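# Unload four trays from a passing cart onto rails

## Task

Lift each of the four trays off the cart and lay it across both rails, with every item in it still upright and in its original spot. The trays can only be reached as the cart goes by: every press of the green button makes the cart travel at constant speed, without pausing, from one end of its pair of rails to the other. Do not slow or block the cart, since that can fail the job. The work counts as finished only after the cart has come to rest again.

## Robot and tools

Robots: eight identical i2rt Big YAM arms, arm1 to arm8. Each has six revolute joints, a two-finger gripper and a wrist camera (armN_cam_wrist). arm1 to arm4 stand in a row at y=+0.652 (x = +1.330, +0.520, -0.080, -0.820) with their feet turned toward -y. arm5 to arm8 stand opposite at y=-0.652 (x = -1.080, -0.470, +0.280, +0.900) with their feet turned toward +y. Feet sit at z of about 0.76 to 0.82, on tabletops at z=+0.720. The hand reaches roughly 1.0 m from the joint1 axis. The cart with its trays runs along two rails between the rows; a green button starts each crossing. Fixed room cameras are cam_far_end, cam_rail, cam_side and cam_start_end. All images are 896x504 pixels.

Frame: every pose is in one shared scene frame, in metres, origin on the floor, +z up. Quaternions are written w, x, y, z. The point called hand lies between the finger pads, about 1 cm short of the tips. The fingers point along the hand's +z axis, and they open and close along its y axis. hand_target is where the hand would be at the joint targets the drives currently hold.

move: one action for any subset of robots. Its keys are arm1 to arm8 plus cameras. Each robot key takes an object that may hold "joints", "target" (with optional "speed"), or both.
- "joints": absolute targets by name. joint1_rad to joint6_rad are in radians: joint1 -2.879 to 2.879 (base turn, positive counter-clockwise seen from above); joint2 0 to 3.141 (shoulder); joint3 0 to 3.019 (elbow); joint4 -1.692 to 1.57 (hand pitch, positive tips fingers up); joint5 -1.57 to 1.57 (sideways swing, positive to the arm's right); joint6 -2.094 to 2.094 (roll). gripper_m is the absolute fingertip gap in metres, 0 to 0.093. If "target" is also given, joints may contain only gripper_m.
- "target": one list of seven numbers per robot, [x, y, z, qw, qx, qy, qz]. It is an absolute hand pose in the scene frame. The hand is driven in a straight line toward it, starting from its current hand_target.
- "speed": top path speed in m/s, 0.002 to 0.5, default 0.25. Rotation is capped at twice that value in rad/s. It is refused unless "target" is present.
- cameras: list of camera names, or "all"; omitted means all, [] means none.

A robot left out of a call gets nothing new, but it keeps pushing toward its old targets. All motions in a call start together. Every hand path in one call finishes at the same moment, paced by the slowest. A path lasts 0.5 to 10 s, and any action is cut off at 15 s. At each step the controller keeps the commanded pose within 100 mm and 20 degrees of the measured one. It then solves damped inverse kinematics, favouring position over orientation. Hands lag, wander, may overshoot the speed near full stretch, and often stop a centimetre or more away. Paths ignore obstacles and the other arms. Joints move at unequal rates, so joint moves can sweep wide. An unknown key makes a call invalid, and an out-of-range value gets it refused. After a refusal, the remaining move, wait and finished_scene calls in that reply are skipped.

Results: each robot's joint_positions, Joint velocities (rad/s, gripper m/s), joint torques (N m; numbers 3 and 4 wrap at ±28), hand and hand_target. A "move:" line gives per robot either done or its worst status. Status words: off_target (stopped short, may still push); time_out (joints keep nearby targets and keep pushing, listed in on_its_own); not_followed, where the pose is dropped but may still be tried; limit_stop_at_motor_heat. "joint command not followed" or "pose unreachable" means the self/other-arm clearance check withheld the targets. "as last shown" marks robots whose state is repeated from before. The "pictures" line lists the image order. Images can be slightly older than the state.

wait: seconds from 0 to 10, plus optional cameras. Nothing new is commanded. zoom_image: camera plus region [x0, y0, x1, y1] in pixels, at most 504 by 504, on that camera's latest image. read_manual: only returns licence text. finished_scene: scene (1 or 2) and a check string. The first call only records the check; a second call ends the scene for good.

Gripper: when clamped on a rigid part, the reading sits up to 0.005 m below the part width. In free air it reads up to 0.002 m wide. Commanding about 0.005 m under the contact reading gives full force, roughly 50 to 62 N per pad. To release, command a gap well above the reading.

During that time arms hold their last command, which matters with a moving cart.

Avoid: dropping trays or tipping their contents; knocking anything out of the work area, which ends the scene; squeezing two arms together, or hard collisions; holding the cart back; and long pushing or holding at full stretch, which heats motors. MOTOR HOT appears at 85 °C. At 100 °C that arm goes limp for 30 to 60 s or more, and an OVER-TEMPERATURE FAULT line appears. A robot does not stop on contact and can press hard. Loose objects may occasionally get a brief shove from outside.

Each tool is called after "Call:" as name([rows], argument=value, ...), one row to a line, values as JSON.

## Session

Call:
move(cameras=["cam_rail", "cam_far_end", "cam_start_end", "cam_side"])

Scene clock: 0.00 s.
Joint torques (N m): no reading
Heat: arm1: hottest joint3_rad 36 °C; arm2: hottest joint3_rad 37 °C; arm3: hottest joint3_rad 36 °C; arm4: hottest joint3_rad 31 °C; arm5: hottest joint3_rad 35 °C; arm6: hottest joint3_rad 33 °C; arm7: hottest joint3_rad 31 °C; arm8: hottest joint3_rad 31 °C.
Joint velocities: arm1=[0.005 0.005 -0.017 -0.007 -0.037 0.022 0] | arm2=[-0.015 -0.015 0.012 -0.007 -0.051 -0.051 0] | arm3=[-0.024 -0.005 -0.002 0.012 -0.051 -0.007 0] | arm4=[-0.015 -0.005 -0.012 -0.012 -0.007 0.051 0] | arm5=[-0.005 0.015 -0.007 0.002 0.007 0.051 0] | arm6=[-0.005 -0.015 0.007 -0.022 -0.007 0.022 0] | arm7=[-0.005 -0.015 -0.012 -0.017 -0.095 0.066 0] | arm8=[-0.015 -0.005 -0.017 -0.007 -0.022 -0.007 0]
arm1.joint_positions: joint1_rad=-0.472 joint2_rad=+0.468 joint3_rad=+1.326 joint4_rad=-1.446 joint5_rad=+0.137 joint6_rad=+0.483 gripper_m=+0.094
arm1.joint_status: not commanded
arm1.hand: x=+1.2302 y=+0.5225 z=+1.3059 quat_wxyz=(-0.298, -0.847, -0.230, +0.376) (m; scene frame)
arm1.hand_target: x=+1.2313 y=+0.5249 z=+1.3171 quat_wxyz=(-0.307, -0.841, -0.227, +0.384) (m; scene frame)
arm1.hand_status: not commanded
arm2.joint_positions: joint1_rad=-0.428 joint2_rad=+0.567 joint3_rad=+1.458 joint4_rad=-1.147 joint5_rad=-0.298 joint6_rad=-0.142 gripper_m=+0.094
arm2.joint_status: not commanded
arm2.hand: x=+0.4859 y=+0.4396 z=+1.4504 quat_wxyz=(-0.404, -0.561, -0.553, +0.465) (m; scene frame)
arm2.hand_target: x=+0.4878 y=+0.4444 z=+1.4638 quat_wxyz=(-0.409, -0.552, -0.549, +0.476) (m; scene frame)
arm2.hand_status: not commanded
arm3.joint_positions: joint1_rad=+0.011 joint2_rad=+0.457 joint3_rad=+1.364 joint4_rad=-1.363 joint5_rad=+0.116 joint6_rad=+0.004 gripper_m=+0.094
arm3.joint_status: not commanded
arm3.hand: x=-0.1149 y=+0.4881 z=+1.3269 quat_wxyz=(-0.339, -0.634, -0.563, +0.409) (m; scene frame)
arm3.hand_target: x=-0.1149 y=+0.4924 z=+1.3354 quat_wxyz=(-0.346, -0.630, -0.558, +0.415) (m; scene frame)
arm3.hand_status: not commanded
arm4.joint_positions: joint1_rad=+0.277 joint2_rad=+0.597 joint3_rad=+1.338 joint4_rad=-1.275 joint5_rad=+0.146 joint6_rad=-0.031 gripper_m=+0.094
arm4.joint_status: not commanded
arm4.hand: x=-0.7835 y=+0.4174 z=+1.2999 quat_wxyz=(-0.352, -0.544, -0.674, +0.356) (m; scene frame)
arm4.hand_target: x=-0.7842 y=+0.4198 z=+1.3090 quat_wxyz=(-0.359, -0.541, -0.669, +0.361) (m; scene frame)
arm4.hand_status: not commanded
arm5.joint_positions: joint1_rad=+0.144 joint2_rad=+0.491 joint3_rad=+1.387 joint4_rad=-1.163 joint5_rad=+0.168 joint6_rad=-0.305 gripper_m=+0.094
arm5.joint_status: not commanded
arm5.hand: x=-1.0874 y=-0.4568 z=+1.4120 quat_wxyz=(-0.497, +0.653, -0.450, -0.352) (m; scene frame)
arm5.hand_target: x=-1.0864 y=-0.4617 z=+1.4208 quat_wxyz=(-0.503, +0.647, -0.448, -0.358) (m; scene frame)
arm5.hand_status: not commanded
arm6.joint_positions: joint1_rad=+0.329 joint2_rad=+0.443 joint3_rad=+1.461 joint4_rad=-1.183 joint5_rad=-0.290 joint6_rad=+0.443 gripper_m=+0.094
arm6.joint_status: not commanded
arm6.hand: x=-0.5565 y=-0.5358 z=+1.4019 quat_wxyz=(-0.134, +0.575, -0.491, -0.640) (m; scene frame)
arm6.hand_target: x=-0.5547 y=-0.5403 z=+1.4134 quat_wxyz=(-0.139, +0.570, -0.484, -0.649) (m; scene frame)
arm6.hand_status: not commanded
arm7.joint_positions: joint1_rad=+0.071 joint2_rad=+0.636 joint3_rad=+1.336 joint4_rad=-1.413 joint5_rad=-0.102 joint6_rad=+0.058 gripper_m=+0.094
arm7.joint_status: not commanded
arm7.hand: x=+0.2426 y=-0.4190 z=+1.2509 quat_wxyz=(-0.236, +0.667, -0.618, -0.344) (m; scene frame)
arm7.hand_target: x=+0.2427 y=-0.4203 z=+1.2640 quat_wxyz=(-0.246, +0.662, -0.613, -0.354) (m; scene frame)
arm7.hand_status: not commanded
arm8.joint_positions: joint1_rad=+0.315 joint2_rad=+0.471 joint3_rad=+1.360 joint4_rad=-1.335 joint5_rad=-0.003 joint6_rad=+0.077 gripper_m=+0.094
arm8.joint_status: not commanded
arm8.hand: x=+0.8280 y=-0.4835 z=+1.3526 quat_wxyz=(-0.287, +0.682, -0.504, -0.445) (m; scene frame)
arm8.hand_target: x=+0.8293 y=-0.4871 z=+1.3616 quat_wxyz=(-0.292, +0.678, -0.500, -0.453) (m; scene frame)
arm8.hand_status: not commanded
pictures: cam_far_end, cam_rail, cam_side, cam_start_end

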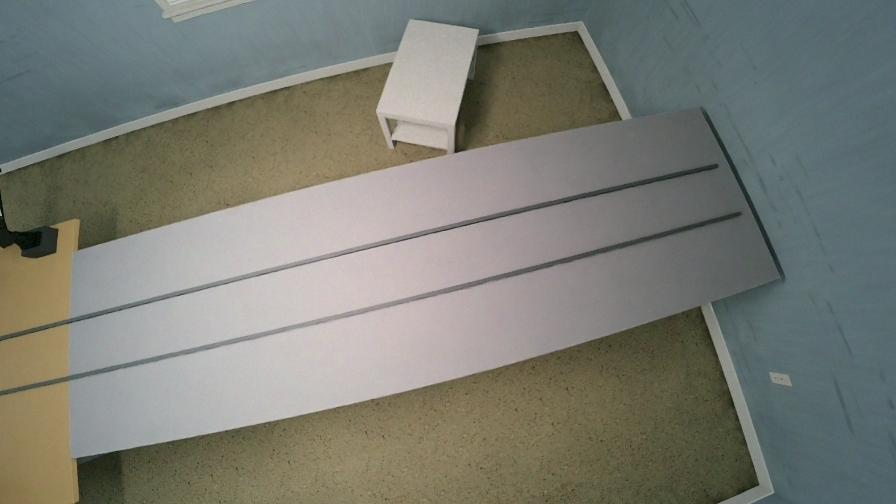

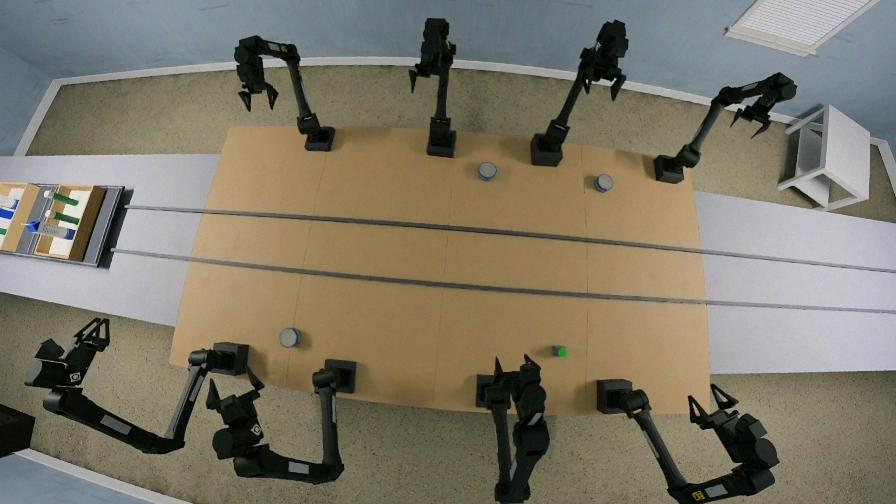

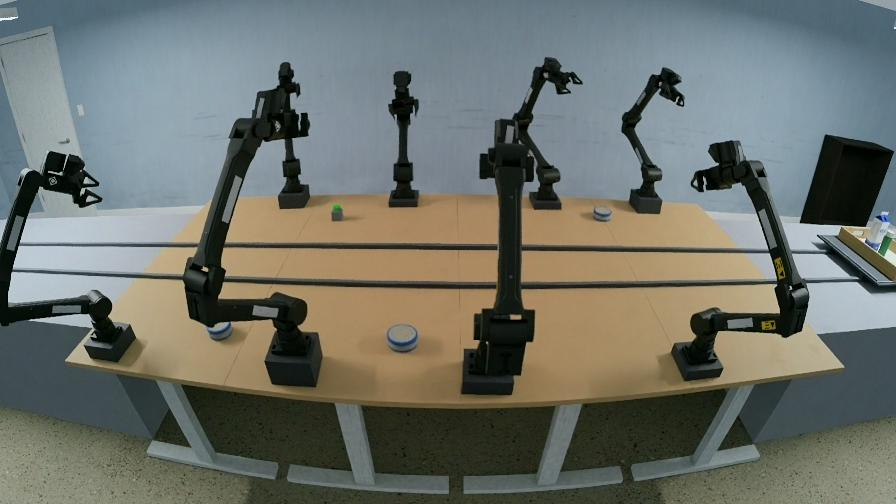

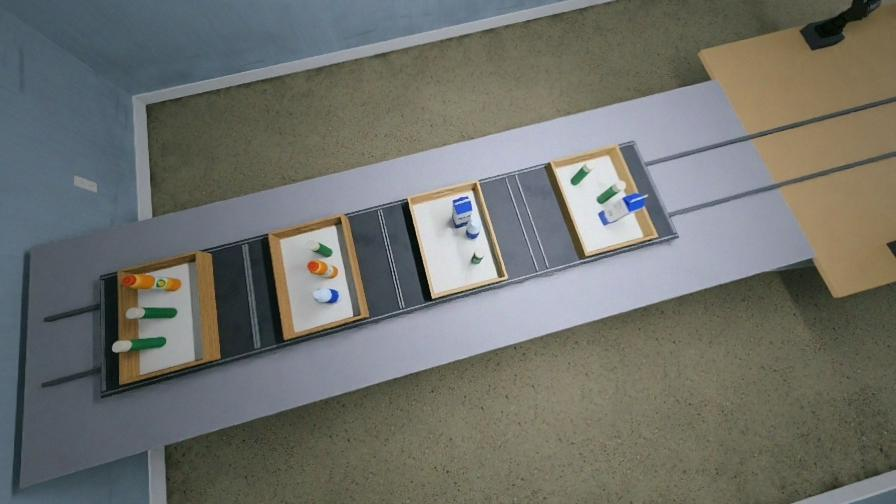

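Call:
zoom_image(camera="cam_start_end", region=[80, 120, 400, 410])

Call:
zoom_image(camera="cam_start_end", region=[380, 120, 700, 310])

Call:
zoom_image(camera="cam_rail", region=[480, 320, 640, 420])

Call:
zoom_image(camera="cam_rail", region=[0, 160, 160, 280])

Scaled by 1.575 from the camera's 896x504 image, which has a finer 1280x720 frame.

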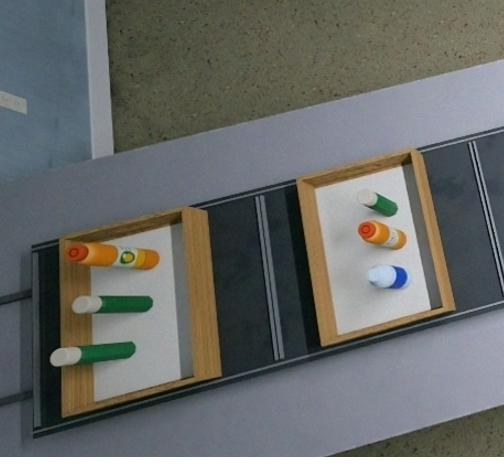

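Scaled by 1.575 from the camera's 896x504 image, which has a finer 1280x720 frame.

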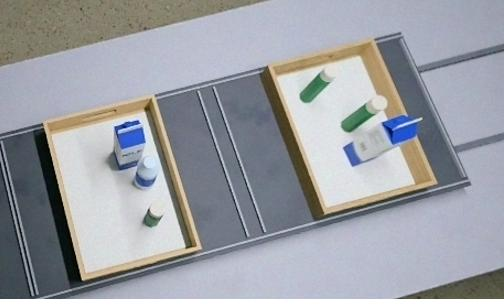

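Scaled by 3.150 from the camera's 896x504 image, which has a finer 1280x720 frame.

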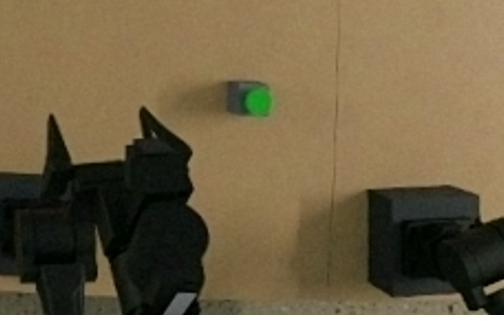

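Scaled by 3.150 from the camera's 896x504 image, which has a finer 1280x720 frame.

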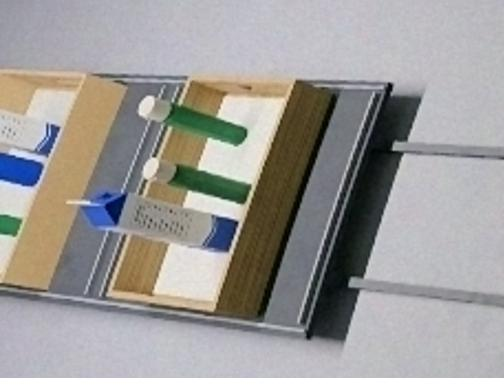

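Call:
move(arm1={"joints": {"joint1_rad": -0.733, "joint2_rad": 1.686, "joint3_rad": 1.397, "joint4_rad": -1.126, "joint5_rad": -0.140, "joint6_rad": 0.843, "gripper_m": 0.07}}, arm2={"joints": {"joint1_rad": -0.610, "joint2_rad": 1.588, "joint3_rad": 1.169, "joint4_rad": -0.974, "joint5_rad": -0.112, "joint6_rad": 1.013, "gripper_m": 0.07}}, arm3={"joints": {"joint1_rad": -0.659, "joint2_rad": 1.659, "joint3_rad": 1.361, "joint4_rad": -1.112, "joint5_rad": -0.135, "joint6_rad": 0.880, "gripper_m": 0.07}}, arm4={"joints": {"joint1_rad": -0.574, "joint2_rad": 1.532, "joint3_rad": 1.225, "joint4_rad": -1.089, "joint5_rad": -0.115, "joint6_rad": 0.998, "gripper_m": 0.07}}, arm5={"joints": {"joint1_rad": -0.111, "joint2_rad": 1.376, "joint3_rad": 0.917, "joint4_rad": -0.903, "joint5_rad": -0.014, "joint6_rad": 1.501, "gripper_m": 0.07}}, arm6={"joints": {"joint1_rad": -0.253, "joint2_rad": 1.336, "joint3_rad": 1.029, "joint4_rad": -1.060, "joint5_rad": -0.045, "joint6_rad": 1.356, "gripper_m": 0.07}}, arm7={"joints": {"joint1_rad": -0.985, "joint2_rad": 1.427, "joint3_rad": 1.037, "joint4_rad": -1.181, "joint5_rad": 0.0, "joint6_rad": 0.602, "gripper_m": 0.0}}, arm8={"joints": {"joint1_rad": -0.340, "joint2_rad": 1.344, "joint3_rad": 0.942, "joint4_rad": -0.967, "joint5_rad": -0.059, "joint6_rad": 1.287, "gripper_m": 0.07}}, cameras=["arm7_cam_wrist", "cam_side", "cam_rail"])

Scene clock: 122.27 s.
Joint torques (N m): arm1=[-2.67 -15.56 9.03 0.42 -0.16 0.08] | arm2=[0.56 -10.75 11.15 0.94 0.09 0.08] | arm3=[0.73 -13.86 10.74 0.79 -0.09 0.04] | arm4=[0.85 -9.29 9.69 0.91 0.02 0.02] | arm5=[0.03 -6.65 9.26 1.14 -0.01 0.08] | arm6=[-1.38 -11.22 12.75 0.69 0.06 0.03] | arm7=[0.15 -10.17 6.78 0.79 0.05 0.19] | arm8=[0.38 -9.47 10.8 1.13 0.13 0.02]
Heat: arm1: hottest joint3_rad 40 °C; arm2: hottest joint3_rad 43 °C; arm3: hottest joint3_rad 41 °C; arm4: hottest joint3_rad 37 °C; arm5: hottest joint3_rad 40 °C; arm6: hottest joint3_rad 37 °C; arm7: hottest joint3_rad 41 °C; arm8: hottest joint3_rad 37 °C.
move: arm1 done; arm2 done; arm3 done; arm4 done; arm5 done; arm6 done; arm7 done; arm8 done
Joint velocities: arm1=[-0.005 0.005 -0.007 0.002 -0.066 0.007 0] | arm2=[0.005 -0.015 -0.007 -0.002 -0.081 0.051 0] | arm3=[-0.005 0.005 0.012 -0.002 -0.037 -0.066 -0.001] | arm4=[0.005 0.005 -0.017 -0.027 0.037 0.007 0] | arm5=[0.015 -0.005 -0.012 -0.002 0.037 -0.037 -0.001] | arm6=[0.005 0.005 -0.002 -0.002 -0.007 -0.037 0] | arm7=[0.005 -0.005 0.002 -0.012 0.037 0.066 -0.001] | arm8=[-0.005 0.015 0.012 -0.027 0.022 0.066 0]
arm1.joint_positions: joint1_rad=-0.721 joint2_rad=+1.691 joint3_rad=+1.378 joint4_rad=-1.131 joint5_rad=-0.138 joint6_rad=+0.835 gripper_m=+0.070
arm1.joint_status: all done
arm1.hand: x=+0.9953 y=+0.2437 z=+0.9319 quat_wxyz=(-0.100, -0.995, -0.008, -0.011) (m; scene frame)
arm1.hand_target: x=+0.9852 y=+0.2418 z=+0.9428 quat_wxyz=(-0.112, -0.994, +0.000, -0.001) (m; scene frame)
arm1.hand_status: not commanded
arm2.joint_positions: joint1_rad=-0.607 joint2_rad=+1.597 joint3_rad=+1.152 joint4_rad=-0.989 joint5_rad=-0.114 joint6_rad=+1.005 gripper_m=+0.070
arm2.joint_status: all done
arm2.hand: x=+0.2805 y=+0.2381 z=+0.9226 quat_wxyz=(-0.089, -0.996, -0.005, -0.013) (m; scene frame)
arm2.hand_target: x=+0.2733 y=+0.2298 z=+0.9336 quat_wxyz=(-0.105, -0.994, +0.000, -0.001) (m; scene frame)
arm2.hand_status: not commanded
arm3.joint_positions: joint1_rad=-0.666 joint2_rad=+1.644 joint3_rad=+1.364 joint4_rad=-1.119 joint5_rad=-0.134 joint6_rad=+0.870 gripper_m=+0.070
arm3.joint_status: all done
arm3.hand: x=-0.4077 y=+0.2384 z=+0.9281 quat_wxyz=(-0.111, -0.994, -0.001, -0.004) (m; scene frame)
arm3.hand_target: x=-0.4054 y=+0.2353 z=+0.9198 quat_wxyz=(-0.107, -0.994, +0.001, -0.009) (m; scene frame)
arm3.hand_status: not commanded
arm4.joint_positions: joint1_rad=-0.582 joint2_rad=+1.522 joint3_rad=+1.226 joint4_rad=-1.090 joint5_rad=-0.114 joint6_rad=+0.990 gripper_m=+0.070
arm4.joint_status: all done
arm4.hand: x=-1.0727 y=+0.2422 z=+0.9261 quat_wxyz=(-0.110, -0.994, +0.000, +0.001) (m; scene frame)
arm4.hand_target: x=-1.0697 y=+0.2399 z=+0.9215 quat_wxyz=(-0.107, -0.994, +0.000, -0.002) (m; scene frame)
arm4.hand_status: not commanded
arm5.joint_positions: joint1_rad=-0.109 joint2_rad=+1.361 joint3_rad=+0.912 joint4_rad=-0.905 joint5_rad=-0.012 joint6_rad=+1.490 gripper_m=+0.070
arm5.joint_status: all done
arm5.hand: x=-1.0546 y=-0.2466 z=+0.9179 quat_wxyz=(-0.002, +0.008, -0.994, -0.108) (m; scene frame)
arm5.hand_target: x=-1.0540 y=-0.2444 z=+0.9142 quat_wxyz=(+0.000, +0.001, -0.995, -0.104) (m; scene frame)
arm5.hand_status: not commanded
arm6.joint_positions: joint1_rad=-0.249 joint2_rad=+1.330 joint3_rad=+0.991 joint4_rad=-1.061 joint5_rad=-0.047 joint6_rad=+1.349 gripper_m=+0.070
arm6.joint_status: all done
arm6.hand: x=-0.3894 y=-0.2606 z=+0.9054 quat_wxyz=(+0.012, +0.004, -0.996, -0.090) (m; scene frame)
arm6.hand_target: x=-0.3845 y=-0.2473 z=+0.9183 quat_wxyz=(+0.008, -0.001, -0.994, -0.106) (m; scene frame)
arm6.hand_status: not commanded
arm7.joint_positions: joint1_rad=-0.988 joint2_rad=+1.421 joint3_rad=+1.035 joint4_rad=-1.190 joint5_rad=-0.001 joint6_rad=+0.591 gripper_m=+0.001
arm7.joint_status: all done
arm7.hand: x=+0.5983 y=-0.4351 z=+0.8811 quat_wxyz=(+0.002, +0.004, -1.000, +0.001) (m; scene frame)
arm7.hand_target: x=+0.6001 y=-0.4327 z=+0.8794 quat_wxyz=(+0.000, +0.000, -1.000, +0.001) (m; scene frame)
arm7.hand_status: not commanded
arm8.joint_positions: joint1_rad=-0.338 joint2_rad=+1.325 joint3_rad=+0.931 joint4_rad=-0.978 joint5_rad=-0.059 joint6_rad=+1.277 gripper_m=+0.070
arm8.joint_status: all done
arm8.hand: x=+1.0014 y=-0.2682 z=+0.9275 quat_wxyz=(-0.008, +0.007, -0.995, -0.101) (m; scene frame)
arm8.hand_target: x=+1.0041 y=-0.2620 z=+0.9252 quat_wxyz=(-0.008, +0.001, -0.995, -0.103) (m; scene frame)
arm8.hand_status: not commanded
pictures: arm7_cam_wrist, cam_rail, cam_side
camera_calibration:
arm7_cam_wrist: T_world_to_cam=[[0.020682, -0.999615, 0.0184792, -0.46463], [-0.804129, -0.00564869, 0.594428, -0.0404186], [-0.594095, -0.0271536, -0.803937, 1.17757], [0, 0, 0, 1]] pos_world=[0.676698, -0.432704, 0.979307]

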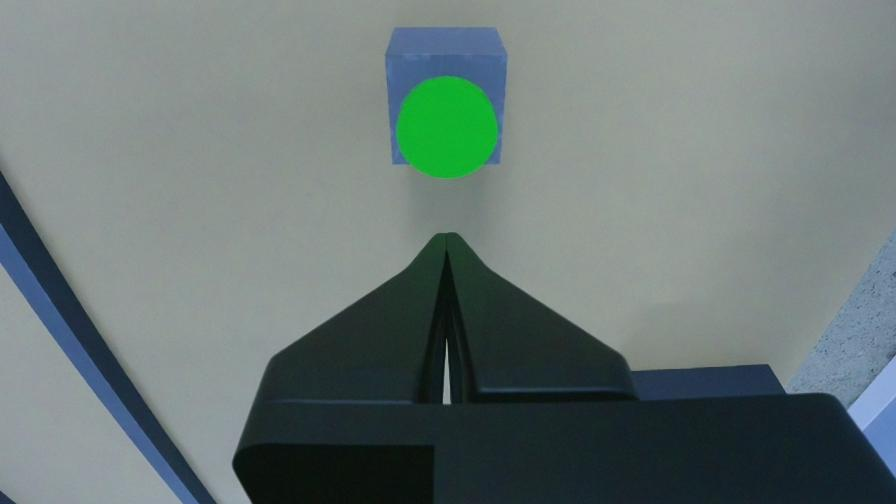

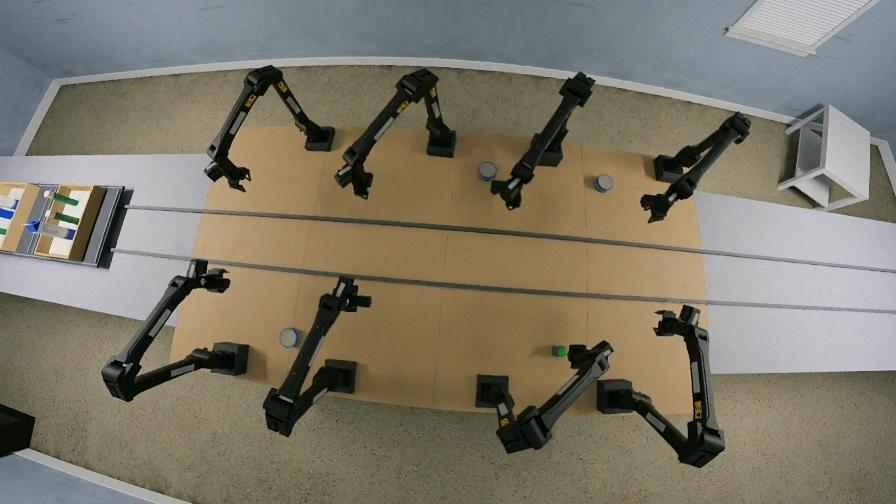

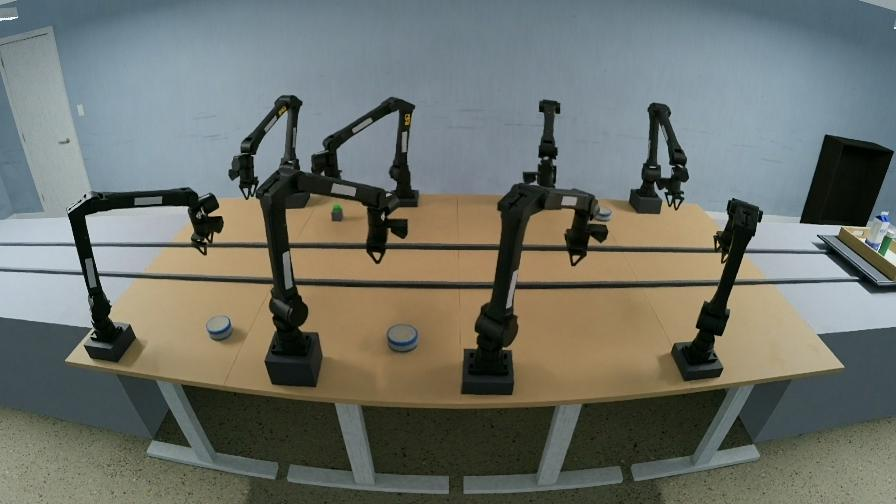

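Call:
move(arm7={"target": [0.598, -0.433, 0.778, 0, 0, 1, 0], "speed": 0.12}, cameras=[])

Call:
move(arm7={"target": [0.600, -0.432, 0.87, 0, 0, 1, 0], "speed": 0.3}, cameras=["arm5_cam_wrist"])

Call:
move(arm7={"joints": {"joint1_rad": -0.041, "joint2_rad": 1.319, "joint3_rad": 1.021, "joint4_rad": -1.063, "joint5_rad": -0.005, "joint6_rad": 1.548, "gripper_m": 0.07}}, cameras=["cam_rail"])

Scene clock: 159.73 s.
Joint torques (N m): arm1=[-1.79 -15.79 9.05 0.39 -0.21 0.06] | arm2=[0.26 -11.05 11.17 0.94 0.07 0.08] | arm3=[0.73 -13.8 10.7 0.79 -0.09 0.04] | arm4=[0.44 -9.29 9.62 0.87 0 0.02] | arm5=[-0.09 -6.42 9.32 0.98 -0.02 0.14] | arm6=[-1.44 -11.16 12.77 0.7 0.07 0.03] | arm7=[0.26 -8.23 4.11 2.76 -0.01 0.18] | arm8=[-0.26 -9.29 10.84 1.16 0.13 0.02]
Heat: arm1: hottest joint3_rad 42 °C; arm2: hottest joint3_rad 42 °C; arm3: hottest joint3_rad 41 °C; arm4: hottest joint3_rad 36 °C; arm5: hottest joint3_rad 40 °C; arm6: hottest joint3_rad 40 °C; arm7: hottest joint3_rad 37 °C; arm8: hottest joint3_rad 37 °C.
move: arm7 off_target
Joint velocities: arm1=[-0.015 -0.015 -0.007 0.017 -0.066 -0.022 0] | arm2=[0.005 -0.005 -0.002 -0.017 -0.066 -0.007 -0.001] | arm3=[0.005 -0.005 0.012 -0.002 0.11 -0.007 0] | arm4=[-0.015 -0.005 0.012 0.007 -0.051 -0.081 0] | arm5=[-0.005 -0.015 -0.002 0.002 -0.037 0.022 0] | arm6=[-0.005 -0.005 0.027 -0.002 0.051 0.007 0.001] | arm7=[-0.005 -0.005 -0.007 -0.017 -0.095 0.007 -0.001] | arm8=[0.005 -0.005 0.012 -0.007 -0.037 0.022 -0.001]
arm1.joint_positions: joint1_rad=-0.721 joint2_rad=+1.691 joint3_rad=+1.378 joint4_rad=-1.131 joint5_rad=-0.138 joint6_rad=+0.835 gripper_m=+0.070
arm1.joint_status: not commanded
arm1.hand: x=+0.9953 y=+0.2437 z=+0.9319 quat_wxyz=(-0.100, -0.995, -0.008, -0.011) (m; scene frame)
arm1.hand_target: x=+0.9852 y=+0.2418 z=+0.9428 quat_wxyz=(-0.112, -0.994, +0.000, -0.001) (m; scene frame)
arm1.hand_status: not commanded
arm2.joint_positions: joint1_rad=-0.607 joint2_rad=+1.597 joint3_rad=+1.152 joint4_rad=-0.989 joint5_rad=-0.114 joint6_rad=+1.005 gripper_m=+0.070
arm2.joint_status: not commanded
arm2.hand: x=+0.2805 y=+0.2381 z=+0.9226 quat_wxyz=(-0.089, -0.996, -0.005, -0.013) (m; scene frame)
arm2.hand_target: x=+0.2733 y=+0.2298 z=+0.9336 quat_wxyz=(-0.105, -0.994, -0.001, -0.001) (m; scene frame)
arm2.hand_status: not commanded
arm3.joint_positions: joint1_rad=-0.666 joint2_rad=+1.644 joint3_rad=+1.364 joint4_rad=-1.119 joint5_rad=-0.134 joint6_rad=+0.870 gripper_m=+0.070
arm3.joint_status: not commanded
arm3.hand: x=-0.4077 y=+0.2384 z=+0.9281 quat_wxyz=(-0.111, -0.994, -0.001, -0.004) (m; scene frame)
arm3.hand_target: x=-0.4054 y=+0.2353 z=+0.9198 quat_wxyz=(-0.107, -0.994, +0.001, -0.008) (m; scene frame)
arm3.hand_status: not commanded
arm4.joint_positions: joint1_rad=-0.582 joint2_rad=+1.522 joint3_rad=+1.226 joint4_rad=-1.090 joint5_rad=-0.114 joint6_rad=+0.991 gripper_m=+0.070
arm4.joint_status: not commanded
arm4.hand: x=-1.0727 y=+0.2422 z=+0.9261 quat_wxyz=(-0.110, -0.994, +0.000, +0.001) (m; scene frame)
arm4.hand_target: x=-1.0697 y=+0.2399 z=+0.9215 quat_wxyz=(-0.107, -0.994, +0.000, -0.002) (m; scene frame)
arm4.hand_status: not commanded
arm5.joint_positions: joint1_rad=-0.109 joint2_rad=+1.361 joint3_rad=+0.912 joint4_rad=-0.905 joint5_rad=-0.012 joint6_rad=+1.490 gripper_m=+0.070
arm5.joint_status: not commanded
arm5.hand: x=-1.0546 y=-0.2466 z=+0.9179 quat_wxyz=(-0.002, +0.008, -0.994, -0.108) (m; scene frame)
arm5.hand_target: x=-1.0540 y=-0.2444 z=+0.9142 quat_wxyz=(+0.000, +0.001, -0.995, -0.104) (m; scene frame)
arm5.hand_status: not commanded
arm6.joint_positions: joint1_rad=-0.249 joint2_rad=+1.330 joint3_rad=+0.991 joint4_rad=-1.061 joint5_rad=-0.047 joint6_rad=+1.349 gripper_m=+0.070
arm6.joint_status: not commanded
arm6.hand: x=-0.3894 y=-0.2606 z=+0.9054 quat_wxyz=(+0.012, +0.004, -0.996, -0.090) (m; scene frame)
arm6.hand_target: x=-0.3845 y=-0.2473 z=+0.9183 quat_wxyz=(+0.008, -0.001, -0.994, -0.106) (m; scene frame)
arm6.hand_status: not commanded
arm7.joint_positions: joint1_rad=-0.988 joint2_rad=+1.526 joint3_rad=+0.913 joint4_rad=-0.945 joint5_rad=-0.001 joint6_rad=+0.593 gripper_m=+0.001
arm7.joint_status: not commanded
arm7.hand: x=+0.6008 y=-0.4335 z=+0.8015 quat_wxyz=(-0.005, +0.003, -1.000, -0.003) (m; scene frame)
arm7.hand_target: x=+0.5972 y=-0.4337 z=+0.7801 quat_wxyz=(+0.000, +0.000, -1.000, +0.000) (m; scene frame)
arm7.hand_status: off_target (0.024 m and 0.8 deg from the pose sent, 0.103 m and 0.5 deg at the start)
arm8.joint_positions: joint1_rad=-0.338 joint2_rad=+1.325 joint3_rad=+0.931 joint4_rad=-0.978 joint5_rad=-0.059 joint6_rad=+1.277 gripper_m=+0.070
arm8.joint_status: not commanded
arm8.hand: x=+1.0014 y=-0.2682 z=+0.9275 quat_wxyz=(-0.008, +0.007, -0.995, -0.101) (m; scene frame)
arm8.hand_target: x=+1.0041 y=-0.2620 z=+0.9252 quat_wxyz=(-0.008, +0.001, -0.995, -0.103) (m; scene frame)
arm8.hand_status: not commanded
pictures: none
No camera images: "cameras" was empty.

Scene clock: 160.80 s.
Joint torques (N m): arm1=[-2.37 -16.15 8.95 0.35 -0.13 0.05] | arm2=[0.5 -11.22 11.1 1.03 0.11 0.05] | arm3=[0.67 -13.8 10.71 0.8 -0.09 0.03] | arm4=[0.79 -9.41 9.61 0.84 0.02 0.03] | arm5=[-0.09 -6.42 9.26 1.11 -0.01 0.11] | arm6=[-1.38 -11.16 12.75 0.7 0.07 0.03] | arm7=[0.21 -11.05 9.61 -0.32 -0.02 0.17] | arm8=[-0.15 -9.47 10.78 1.13 0.14 0.03]
Heat: arm1: hottest joint3_rad 42 °C; arm2: hottest joint3_rad 42 °C; arm3: hottest joint3_rad 41 °C; arm4: hottest joint3_rad 36 °C; arm5: hottest joint3_rad 40 °C; arm6: hottest joint3_rad 40 °C; arm7: hottest joint3_rad 37 °C; arm8: hottest joint3_rad 37 °C.
move: arm7 off_target
Joint velocities: arm1=[-0.005 -0.005 0.002 -0.002 0.022 0.007 0.001] | arm2=[-0.005 -0.015 0.002 -0.007 -0.007 0.022 -0.001] | arm3=[-0.005 -0.015 -0.012 -0.002 -0.022 -0.066 0] | arm4=[-0.015 -0.005 0.017 -0.017 0.007 -0.051 0] | arm5=[0.024 -0.015 -0.012 0.002 0.022 0.007 -0.001] | arm6=[0.005 0.005 -0.002 -0.012 -0.007 0.037 0.001] | arm7=[0.005 0.005 0.007 0.012 0.037 0.022 0] | arm8=[-0.005 -0.005 0.002 -0.007 -0.066 -0.051 0]
arm1, arm2, arm3, arm4, arm5, arm6, arm8: as last shown
arm7.joint_positions: joint1_rad=-0.988 joint2_rad=+1.441 joint3_rad=+0.971 joint4_rad=-1.139 joint5_rad=-0.001 joint6_rad=+0.593 gripper_m=+0.001
arm7.joint_status: not commanded
arm7.hand: x=+0.5871 y=-0.4429 z=+0.8518 quat_wxyz=(+0.016, +0.003, -1.000, +0.011) (m; scene frame)
arm7.hand_target: x=+0.5993 y=-0.4325 z=+0.8694 quat_wxyz=(+0.000, +0.000, -1.000, +0.000) (m; scene frame)
arm7.hand_status: off_target (0.025 m and 2.2 deg from the pose sent, 0.069 m and 0.8 deg at the start)
pictures: arm5_cam_wrist
camera_calibration:
arm5_cam_wrist: T_world_to_cam=[[0.0172965, -0.974723, -0.222746, -0.0175768], [-0.807121, -0.145101, 0.572278, -1.40807], [-0.590133, 0.169885, -0.789229, 0.267837], [0, 0, 0, 1]] pos_world=[-0.978123, -0.266946, 1.01328]

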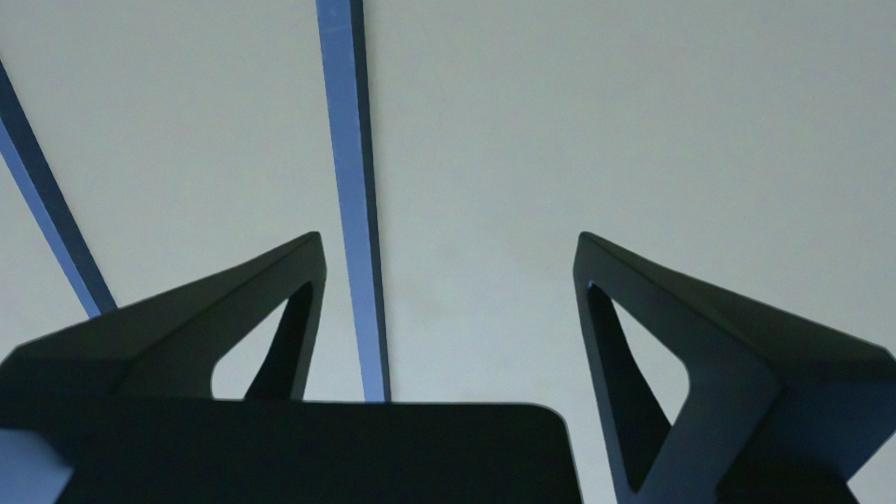

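Scene clock: 162.63 s.
Joint torques (N m): arm1=[-2.37 -15.21 9.1 0.51 -0.13 0.04] | arm2=[0.62 -10.99 11.02 1.06 0.09 0.07] | arm3=[0.73 -13.8 10.7 0.79 -0.09 0.03] | arm4=[0.44 -9.47 9.61 0.79 0.03 0.03] | arm5=[-0.67 -6.3 9.31 1.09 -0.01 0.1] | arm6=[-1.38 -11.22 12.75 0.7 0.07 0.03] | arm7=[-0.26 -9.35 10.21 1.2 0.06 0.16] | arm8=[-0.15 -9.29 10.81 1.18 0.14 0.02]
Heat: arm1: hottest joint3_rad 42 °C; arm2: hottest joint3_rad 42 °C; arm3: hottest joint3_rad 41 °C; arm4: hottest joint3_rad 36 °C; arm5: hottest joint3_rad 40 °C; arm6: hottest joint3_rad 40 °C; arm7: hottest joint3_rad 38 °C; arm8: hottest joint3_rad 37 °C.
move: arm7 done
Joint velocities: arm1=[-0.015 -0.005 -0.007 0.012 -0.022 -0.022 0] | arm2=[-0.015 0.005 -0.007 -0.007 -0.007 -0.051 -0.001] | arm3=[0.005 0.015 -0.012 -0.017 -0.007 -0.051 -0.001] | arm4=[0.005 -0.005 0.022 0.002 -0.051 -0.022 -0.001] | arm5=[0.005 -0.005 0.017 0.017 -0.051 0.007 -0.001] | arm6=[-0.015 0.005 0.007 0.007 -0.051 -0.022 0] | arm7=[0.005 -0.015 -0.012 0.017 -0.125 -0.037 0.001] | arm8=[0.005 -0.005 -0.007 -0.022 -0.022 0.051 -0.002]
arm1, arm2, arm3, arm4, arm5, arm6, arm8: as last shown
arm7.joint_positions: joint1_rad=-0.039 joint2_rad=+1.317 joint3_rad=+0.975 joint4_rad=-1.074 joint5_rad=-0.005 joint6_rad=+1.536 gripper_m=+0.070
arm7.joint_status: all done
arm7.hand: x=+0.2887 y=-0.2619 z=+0.8982 quat_wxyz=(+0.000, +0.006, -0.997, -0.077) (m; scene frame)
arm7.hand_target: x=+0.2897 y=-0.2423 z=+0.9168 quat_wxyz=(+0.000, -0.001, -0.995, -0.104) (m; scene frame)
arm7.hand_status: not commanded
pictures: cam_rail

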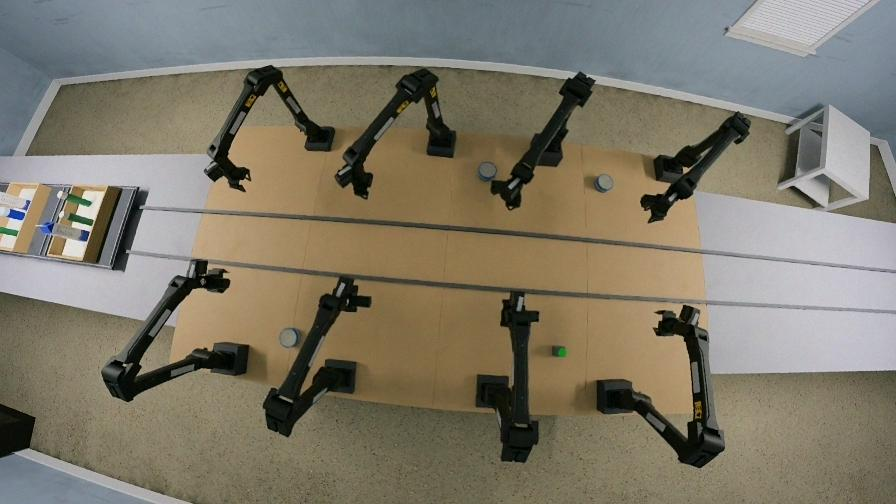

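Call:
wait(seconds=10, cameras=[])

Call:
wait(seconds=6, cameras=["cam_rail", "arm5_cam_wrist", "arm4_cam_wrist"])

Scene clock: 175.10 s.
Joint torques (N m): arm1=[-1.73 -15.97 8.98 0.47 -0.18 0.07] | arm2=[0.03 -11.05 11.08 1.11 0.07 0.09] | arm3=[0.67 -13.8 10.71 0.79 -0.09 0.04] | arm4=[0.85 -9.29 9.59 0.88 0.02 0.04] | arm5=[-0.21 -6.48 9.35 1.09 -0.04 0.11] | arm6=[-1.38 -11.22 12.74 0.7 0.06 0.02] | arm7=[-0.21 -9.35 10.21 1.2 0.06 0.17] | arm8=[-0.09 -9.52 10.82 1.17 0.13 0.03]
Heat: arm1: hottest joint3_rad 42 °C; arm2: hottest joint3_rad 42 °C; arm3: hottest joint3_rad 41 °C; arm4: hottest joint3_rad 35 °C; arm5: hottest joint3_rad 40 °C; arm6: hottest joint3_rad 40 °C; arm7: hottest joint3_rad 39 °C; arm8: hottest joint3_rad 38 °C.
Joint velocities: arm1=[-0.005 -0.005 -0.007 -0.002 -0.007 0.022 0] | arm2=[-0.015 -0.005 -0.022 -0.017 -0.007 0.051 0] | arm3=[-0.024 -0.015 0.002 0.012 0.022 0.037 0] | arm4=[-0.005 0.015 0.007 0.017 -0.022 0.037 -0.001] | arm5=[-0.015 0.005 -0.012 -0.002 0.081 0.007 0.001] | arm6=[-0.024 -0.015 0.007 0.002 -0.037 0.007 0] | arm7=[-0.005 -0.015 -0.007 0.007 0.051 0.007 0] | arm8=[0.005 -0.015 -0.017 -0.012 0.022 0.007 0]
arm1.joint_positions: joint1_rad=-0.721 joint2_rad=+1.691 joint3_rad=+1.378 joint4_rad=-1.131 joint5_rad=-0.138 joint6_rad=+0.835 gripper_m=+0.070
arm1.joint_status: not commanded
arm1.hand: x=+0.9953 y=+0.2437 z=+0.9319 quat_wxyz=(-0.100, -0.995, -0.008, -0.011) (m; scene frame)
arm1.hand_target: x=+0.9852 y=+0.2418 z=+0.9428 quat_wxyz=(-0.112, -0.994, +0.000, -0.001) (m; scene frame)
arm1.hand_status: not commanded
arm2.joint_positions: joint1_rad=-0.607 joint2_rad=+1.597 joint3_rad=+1.152 joint4_rad=-0.989 joint5_rad=-0.114 joint6_rad=+1.006 gripper_m=+0.070
arm2.joint_status: not commanded
arm2.hand: x=+0.2805 y=+0.2381 z=+0.9226 quat_wxyz=(-0.089, -0.996, -0.004, -0.013) (m; scene frame)
arm2.hand_target: x=+0.2733 y=+0.2298 z=+0.9336 quat_wxyz=(-0.105, -0.994, +0.000, -0.001) (m; scene frame)
arm2.hand_status: not commanded
arm3.joint_positions: joint1_rad=-0.666 joint2_rad=+1.644 joint3_rad=+1.364 joint4_rad=-1.119 joint5_rad=-0.134 joint6_rad=+0.870 gripper_m=+0.070
arm3.joint_status: not commanded
arm3.hand: x=-0.4077 y=+0.2384 z=+0.9281 quat_wxyz=(-0.111, -0.994, -0.001, -0.004) (m; scene frame)
arm3.hand_target: x=-0.4054 y=+0.2353 z=+0.9198 quat_wxyz=(-0.107, -0.994, +0.001, -0.008) (m; scene frame)
arm3.hand_status: not commanded
arm4.joint_positions: joint1_rad=-0.582 joint2_rad=+1.522 joint3_rad=+1.226 joint4_rad=-1.090 joint5_rad=-0.114 joint6_rad=+0.991 gripper_m=+0.070
arm4.joint_status: not commanded
arm4.hand: x=-1.0727 y=+0.2422 z=+0.9261 quat_wxyz=(-0.110, -0.994, +0.000, +0.001) (m; scene frame)
arm4.hand_target: x=-1.0697 y=+0.2399 z=+0.9215 quat_wxyz=(-0.107, -0.994, +0.000, -0.002) (m; scene frame)
arm4.hand_status: not commanded
arm5.joint_positions: joint1_rad=-0.109 joint2_rad=+1.361 joint3_rad=+0.912 joint4_rad=-0.905 joint5_rad=-0.012 joint6_rad=+1.491 gripper_m=+0.070
arm5.joint_status: not commanded
arm5.hand: x=-1.0546 y=-0.2466 z=+0.9179 quat_wxyz=(-0.002, +0.007, -0.994, -0.108) (m; scene frame)
arm5.hand_target: x=-1.0540 y=-0.2444 z=+0.9142 quat_wxyz=(+0.000, +0.001, -0.995, -0.104) (m; scene frame)
arm5.hand_status: not commanded
arm6.joint_positions: joint1_rad=-0.249 joint2_rad=+1.330 joint3_rad=+0.991 joint4_rad=-1.061 joint5_rad=-0.047 joint6_rad=+1.349 gripper_m=+0.070
arm6.joint_status: not commanded
arm6.hand: x=-0.3894 y=-0.2606 z=+0.9054 quat_wxyz=(+0.012, +0.004, -0.996, -0.090) (m; scene frame)
arm6.hand_target: x=-0.3845 y=-0.2473 z=+0.9183 quat_wxyz=(+0.008, -0.001, -0.994, -0.106) (m; scene frame)
arm6.hand_status: not commanded
arm7.joint_positions: joint1_rad=-0.039 joint2_rad=+1.317 joint3_rad=+0.975 joint4_rad=-1.074 joint5_rad=-0.005 joint6_rad=+1.537 gripper_m=+0.070
arm7.joint_status: all done
arm7.hand: x=+0.2887 y=-0.2619 z=+0.8982 quat_wxyz=(+0.000, +0.005, -0.997, -0.077) (m; scene frame)
arm7.hand_target: x=+0.2897 y=-0.2423 z=+0.9168 quat_wxyz=(+0.000, -0.001, -0.995, -0.104) (m; scene frame)
arm7.hand_status: not commanded
arm8.joint_positions: joint1_rad=-0.338 joint2_rad=+1.325 joint3_rad=+0.931 joint4_rad=-0.978 joint5_rad=-0.059 joint6_rad=+1.277 gripper_m=+0.070
arm8.joint_status: not commanded
arm8.hand: x=+1.0014 y=-0.2682 z=+0.9275 quat_wxyz=(-0.008, +0.007, -0.995, -0.101) (m; scene frame)
arm8.hand_target: x=+1.0041 y=-0.2620 z=+0.9252 quat_wxyz=(-0.008, +0.001, -0.995, -0.103) (m; scene frame)
arm8.hand_status: not commanded
wait: 10.00 s; at rest from the start
pictures: none
No camera images: "cameras" was empty.

Scene clock: 181.10 s.
Joint torques (N m): arm1=[-2.2 -15.21 9.1 0.39 -0.14 0.06] | arm2=[0.56 -11.11 11.29 1.07 0.08 0.07] | arm3=[0.67 -13.8 10.71 0.79 -0.09 0.04] | arm4=[0.73 -9.23 9.51 0.92 0.02 0.02] | arm5=[-0.32 -5.89 9.21 0.83 -0.02 0.1] | arm6=[-1.38 -11.16 12.75 0.69 0.07 0.03] | arm7=[-0.26 -9.29 10.21 1.24 0.06 0.17] | arm8=[-0.09 -9.47 10.82 1.16 0.14 0.01]
Heat: arm1: hottest joint3_rad 42 °C; arm2: hottest joint3_rad 42 °C; arm3: hottest joint3_rad 41 °C; arm4: hottest joint3_rad 35 °C; arm5: hottest joint3_rad 40 °C; arm6: hottest joint3_rad 41 °C; arm7: hottest joint3_rad 39 °C; arm8: hottest joint3_rad 38 °C.
Joint velocities: arm1=[-0.005 -0.024 0.022 0.002 -0.007 -0.022 0] | arm2=[-0.024 0.005 0.007 -0.022 0.007 -0.022 0] | arm3=[-0.005 0.005 0.012 -0.027 0.022 0.051 0] | arm4=[0.005 -0.015 -0.012 -0.007 0.022 -0.066 0.001] | arm5=[0.015 -0.005 0.002 0.002 0.007 0.037 -0.001] | arm6=[-0.005 -0.005 0.002 -0.002 -0.081 -0.022 -0.001] | arm7=[0.005 0.005 -0.017 0.012 0.007 0.037 0] | arm8=[0.005 -0.005 0.002 0.007 0.051 0.007 -0.001]
arm1.joint_positions: joint1_rad=-0.721 joint2_rad=+1.691 joint3_rad=+1.378 joint4_rad=-1.131 joint5_rad=-0.138 joint6_rad=+0.835 gripper_m=+0.070
arm1.joint_status: not commanded
arm1.hand: x=+0.9953 y=+0.2437 z=+0.9319 quat_wxyz=(-0.100, -0.995, -0.008, -0.011) (m; scene frame)
arm1.hand_target: x=+0.9852 y=+0.2418 z=+0.9428 quat_wxyz=(-0.112, -0.994, +0.000, -0.001) (m; scene frame)
arm1.hand_status: not commanded
arm2.joint_positions: joint1_rad=-0.607 joint2_rad=+1.597 joint3_rad=+1.152 joint4_rad=-0.989 joint5_rad=-0.114 joint6_rad=+1.006 gripper_m=+0.070
arm2.joint_status: not commanded
arm2.hand: x=+0.2805 y=+0.2381 z=+0.9226 quat_wxyz=(-0.089, -0.996, -0.004, -0.013) (m; scene frame)
arm2.hand_target: x=+0.2733 y=+0.2298 z=+0.9336 quat_wxyz=(-0.105, -0.994, +0.000, -0.001) (m; scene frame)
arm2.hand_status: not commanded
arm3.joint_positions: joint1_rad=-0.666 joint2_rad=+1.644 joint3_rad=+1.364 joint4_rad=-1.119 joint5_rad=-0.134 joint6_rad=+0.870 gripper_m=+0.070
arm3.joint_status: not commanded
arm3.hand: x=-0.4077 y=+0.2384 z=+0.9281 quat_wxyz=(-0.111, -0.994, -0.001, -0.004) (m; scene frame)
arm3.hand_target: x=-0.4054 y=+0.2353 z=+0.9198 quat_wxyz=(-0.107, -0.994, +0.001, -0.008) (m; scene frame)
arm3.hand_status: not commanded
arm4.joint_positions: joint1_rad=-0.582 joint2_rad=+1.522 joint3_rad=+1.226 joint4_rad=-1.090 joint5_rad=-0.114 joint6_rad=+0.991 gripper_m=+0.070
arm4.joint_status: not commanded
arm4.hand: x=-1.0727 y=+0.2422 z=+0.9261 quat_wxyz=(-0.110, -0.994, +0.000, +0.001) (m; scene frame)
arm4.hand_target: x=-1.0697 y=+0.2399 z=+0.9215 quat_wxyz=(-0.107, -0.994, +0.000, -0.002) (m; scene frame)
arm4.hand_status: not commanded
arm5.joint_positions: joint1_rad=-0.109 joint2_rad=+1.361 joint3_rad=+0.912 joint4_rad=-0.905 joint5_rad=-0.012 joint6_rad=+1.491 gripper_m=+0.070
arm5.joint_status: not commanded
arm5.hand: x=-1.0546 y=-0.2466 z=+0.9179 quat_wxyz=(-0.002, +0.007, -0.994, -0.108) (m; scene frame)
arm5.hand_target: x=-1.0540 y=-0.2444 z=+0.9142 quat_wxyz=(+0.000, +0.001, -0.995, -0.104) (m; scene frame)
arm5.hand_status: not commanded
arm6.joint_positions: joint1_rad=-0.249 joint2_rad=+1.330 joint3_rad=+0.991 joint4_rad=-1.061 joint5_rad=-0.047 joint6_rad=+1.349 gripper_m=+0.070
arm6.joint_status: not commanded
arm6.hand: x=-0.3894 y=-0.2606 z=+0.9054 quat_wxyz=(+0.012, +0.004, -0.996, -0.090) (m; scene frame)
arm6.hand_target: x=-0.3845 y=-0.2473 z=+0.9183 quat_wxyz=(+0.008, -0.001, -0.994, -0.106) (m; scene frame)
arm6.hand_status: not commanded
arm7.joint_positions: joint1_rad=-0.039 joint2_rad=+1.317 joint3_rad=+0.975 joint4_rad=-1.074 joint5_rad=-0.005 joint6_rad=+1.537 gripper_m=+0.070
arm7.joint_status: all done
arm7.hand: x=+0.2887 y=-0.2619 z=+0.8982 quat_wxyz=(+0.000, +0.005, -0.997, -0.077) (m; scene frame)
arm7.hand_target: x=+0.2897 y=-0.2423 z=+0.9168 quat_wxyz=(+0.000, -0.001, -0.995, -0.104) (m; scene frame)
arm7.hand_status: not commanded
arm8.joint_positions: joint1_rad=-0.338 joint2_rad=+1.325 joint3_rad=+0.931 joint4_rad=-0.978 joint5_rad=-0.059 joint6_rad=+1.277 gripper_m=+0.070
arm8.joint_status: not commanded
arm8.hand: x=+1.0014 y=-0.2682 z=+0.9275 quat_wxyz=(-0.008, +0.007, -0.995, -0.101) (m; scene frame)
arm8.hand_target: x=+1.0041 y=-0.2620 z=+0.9252 quat_wxyz=(-0.008, +0.001, -0.995, -0.103) (m; scene frame)
arm8.hand_status: not commanded
wait: 6.00 s; at rest by 0.27 s
pictures: arm4_cam_wrist, arm5_cam_wrist, cam_rail
camera_calibration:
arm4_cam_wrist: T_world_to_cam=[[0.00151857, 0.97981, -0.199925, -0.0519129], [0.843828, 0.106027, 0.526035, 0.402309], [0.536612, -0.169501, -0.82663, 1.50098], [0, 0, 0, 1]] pos_world=[-1.14485, 0.262627, 1.01875]
arm5_cam_wrist: T_world_to_cam=[[0.0169151, -0.974729, -0.222748, -0.0179785], [-0.807128, -0.1448, 0.572344, -1.40807], [-0.590134, 0.170105, -0.789181, 0.267845], [0, 0, 0, 1]] pos_world=[-0.978123, -0.266975, 1.01327]

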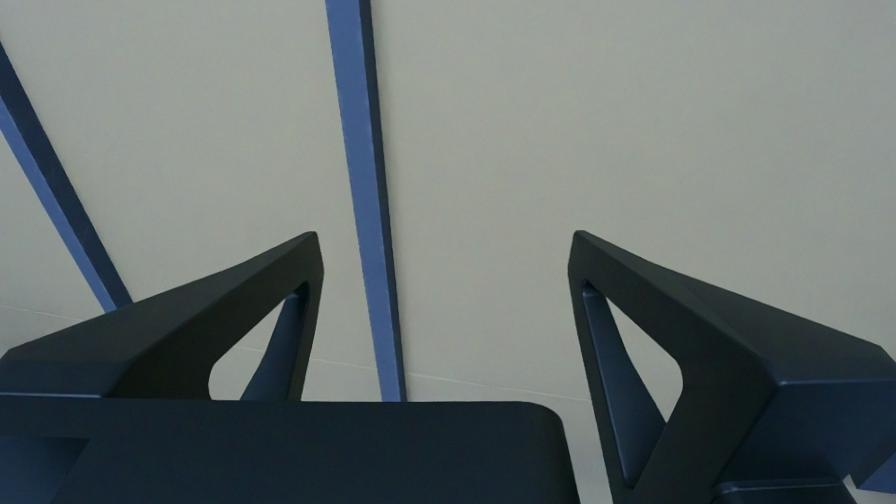

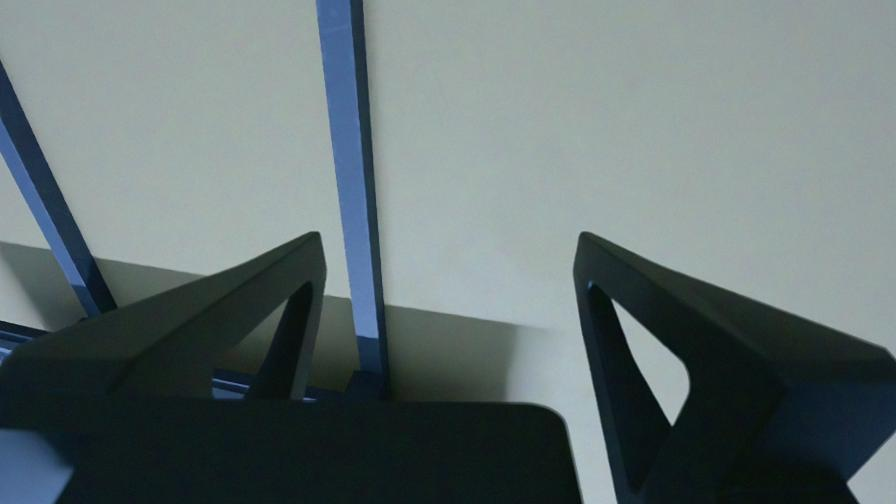

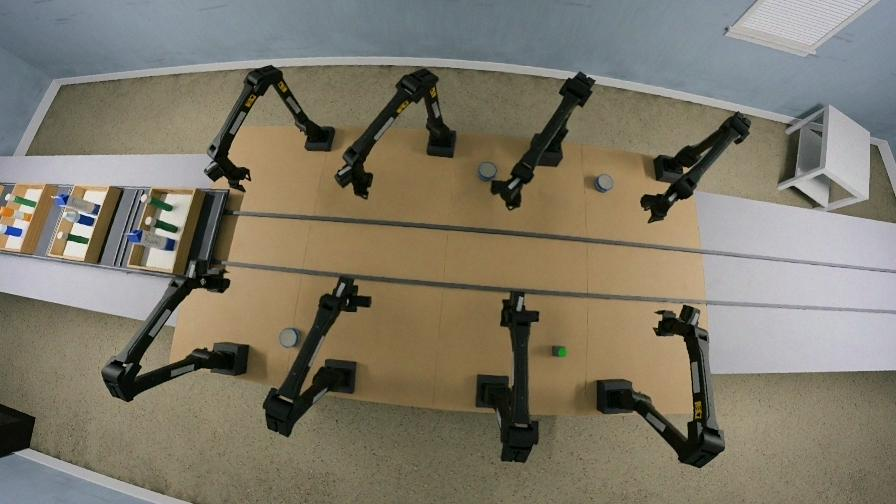

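Call:
wait(seconds=0.5, cameras=["cam_rail"])

Call:
zoom_image(camera="cam_rail", region=[220, 170, 400, 290])

Scene clock: 202.87 s.
Joint torques (N m): arm1=[-1.49 -15.38 9.06 0.43 -0.17 0.11] | arm2=[0.62 -11.34 11.12 0.95 0.11 0.06] | arm3=[0.67 -13.8 10.71 0.79 -0.09 0.03] | arm4=[0.85 -9.23 9.57 0.88 0.01 0.01] | arm5=[-0.56 -6.12 9.26 0.95 -0.01 0.13] | arm6=[-1.32 -11.22 12.77 0.72 0.06 0.02] | arm7=[-0.21 -9.41 10.19 1.18 0.06 0.18] | arm8=[-0.15 -9.58 10.86 1.18 0.13 0.02]
Heat: arm1: hottest joint3_rad 43 °C; arm2: hottest joint3_rad 42 °C; arm3: hottest joint3_rad 41 °C; arm4: hottest joint3_rad 35 °C; arm5: hottest joint3_rad 40 °C; arm6: hottest joint3_rad 41 °C; arm7: hottest joint3_rad 40 °C; arm8: hottest joint3_rad 38 °C.
Joint velocities: arm1=[-0.005 -0.005 -0.017 0.002 -0.051 0.022 0] | arm2=[-0.005 -0.005 0.002 -0.022 0.051 0.037 0] | arm3=[-0.005 -0.005 -0.002 0.017 -0.007 -0.007 0] | arm4=[-0.005 0.005 -0.002 -0.007 -0.037 0.007 0] | arm5=[-0.015 -0.005 0.022 -0.002 0.007 0.022 0.001] | arm6=[0.005 0.005 -0.002 -0.017 0.022 -0.022 0] | arm7=[-0.005 -0.015 -0.012 0.012 -0.095 -0.037 0] | arm8=[0.015 0.005 -0.002 -0.012 0.007 -0.037 0]
arm1.joint_positions: joint1_rad=-0.721 joint2_rad=+1.691 joint3_rad=+1.378 joint4_rad=-1.131 joint5_rad=-0.138 joint6_rad=+0.835 gripper_m=+0.070
arm1.joint_status: not commanded
arm1.hand: x=+0.9953 y=+0.2437 z=+0.9319 quat_wxyz=(-0.100, -0.995, -0.008, -0.011) (m; scene frame)
arm1.hand_target: x=+0.9852 y=+0.2418 z=+0.9428 quat_wxyz=(-0.112, -0.994, +0.000, -0.001) (m; scene frame)
arm1.hand_status: not commanded
arm2.joint_positions: joint1_rad=-0.607 joint2_rad=+1.597 joint3_rad=+1.152 joint4_rad=-0.989 joint5_rad=-0.114 joint6_rad=+1.006 gripper_m=+0.070
arm2.joint_status: not commanded
arm2.hand: x=+0.2805 y=+0.2381 z=+0.9226 quat_wxyz=(-0.089, -0.996, -0.004, -0.013) (m; scene frame)
arm2.hand_target: x=+0.2733 y=+0.2298 z=+0.9336 quat_wxyz=(-0.105, -0.994, +0.000, -0.001) (m; scene frame)
arm2.hand_status: not commanded
arm3.joint_positions: joint1_rad=-0.666 joint2_rad=+1.644 joint3_rad=+1.364 joint4_rad=-1.119 joint5_rad=-0.134 joint6_rad=+0.871 gripper_m=+0.070
arm3.joint_status: not commanded
arm3.hand: x=-0.4077 y=+0.2384 z=+0.9281 quat_wxyz=(-0.111, -0.994, -0.001, -0.004) (m; scene frame)
arm3.hand_target: x=-0.4054 y=+0.2353 z=+0.9198 quat_wxyz=(-0.107, -0.994, +0.001, -0.009) (m; scene frame)
arm3.hand_status: not commanded
arm4.joint_positions: joint1_rad=-0.582 joint2_rad=+1.522 joint3_rad=+1.226 joint4_rad=-1.090 joint5_rad=-0.114 joint6_rad=+0.991 gripper_m=+0.070
arm4.joint_status: not commanded
arm4.hand: x=-1.0727 y=+0.2422 z=+0.9261 quat_wxyz=(-0.110, -0.994, +0.000, +0.001) (m; scene frame)
arm4.hand_target: x=-1.0697 y=+0.2399 z=+0.9215 quat_wxyz=(-0.107, -0.994, +0.000, -0.002) (m; scene frame)
arm4.hand_status: not commanded
arm5.joint_positions: joint1_rad=-0.109 joint2_rad=+1.361 joint3_rad=+0.912 joint4_rad=-0.905 joint5_rad=-0.012 joint6_rad=+1.491 gripper_m=+0.070
arm5.joint_status: not commanded
arm5.hand: x=-1.0546 y=-0.2466 z=+0.9179 quat_wxyz=(-0.002, +0.007, -0.994, -0.108) (m; scene frame)
arm5.hand_target: x=-1.0540 y=-0.2444 z=+0.9142 quat_wxyz=(+0.000, +0.001, -0.995, -0.104) (m; scene frame)
arm5.hand_status: not commanded
arm6.joint_positions: joint1_rad=-0.249 joint2_rad=+1.330 joint3_rad=+0.991 joint4_rad=-1.061 joint5_rad=-0.047 joint6_rad=+1.349 gripper_m=+0.070
arm6.joint_status: not commanded
arm6.hand: x=-0.3894 y=-0.2606 z=+0.9054 quat_wxyz=(+0.012, +0.004, -0.996, -0.090) (m; scene frame)
arm6.hand_target: x=-0.3845 y=-0.2473 z=+0.9183 quat_wxyz=(+0.008, -0.001, -0.994, -0.106) (m; scene frame)
arm6.hand_status: not commanded
arm7.joint_positions: joint1_rad=-0.039 joint2_rad=+1.317 joint3_rad=+0.975 joint4_rad=-1.074 joint5_rad=-0.005 joint6_rad=+1.537 gripper_m=+0.070
arm7.joint_status: all done
arm7.hand: x=+0.2887 y=-0.2619 z=+0.8982 quat_wxyz=(+0.000, +0.005, -0.997, -0.077) (m; scene frame)
arm7.hand_target: x=+0.2897 y=-0.2423 z=+0.9168 quat_wxyz=(+0.000, -0.001, -0.995, -0.104) (m; scene frame)
arm7.hand_status: not commanded
arm8.joint_positions: joint1_rad=-0.338 joint2_rad=+1.325 joint3_rad=+0.931 joint4_rad=-0.978 joint5_rad=-0.059 joint6_rad=+1.277 gripper_m=+0.070
arm8.joint_status: not commanded
arm8.hand: x=+1.0014 y=-0.2682 z=+0.9275 quat_wxyz=(-0.008, +0.007, -0.995, -0.101) (m; scene frame)
arm8.hand_target: x=+1.0041 y=-0.2620 z=+0.9252 quat_wxyz=(-0.008, +0.001, -0.995, -0.103) (m; scene frame)
arm8.hand_status: not commanded
wait: 0.50 s; at rest from the start
pictures: cam_rail

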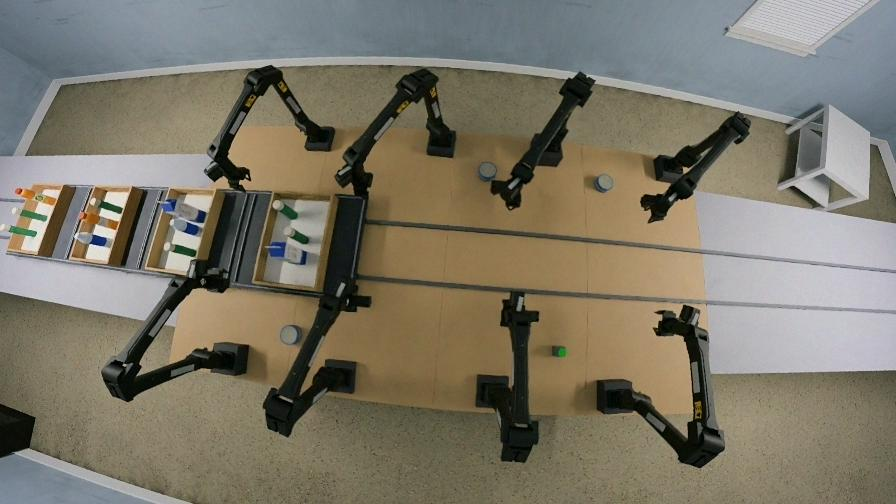

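Scaled by 2.800 from the camera's 896x504 image, which has a finer 1280x720 frame.

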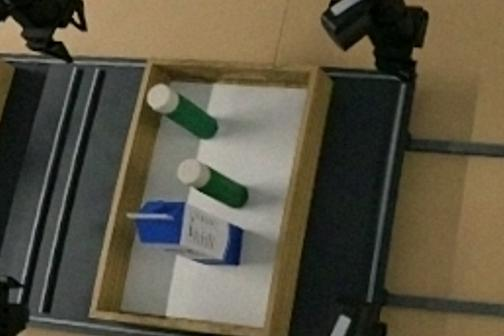

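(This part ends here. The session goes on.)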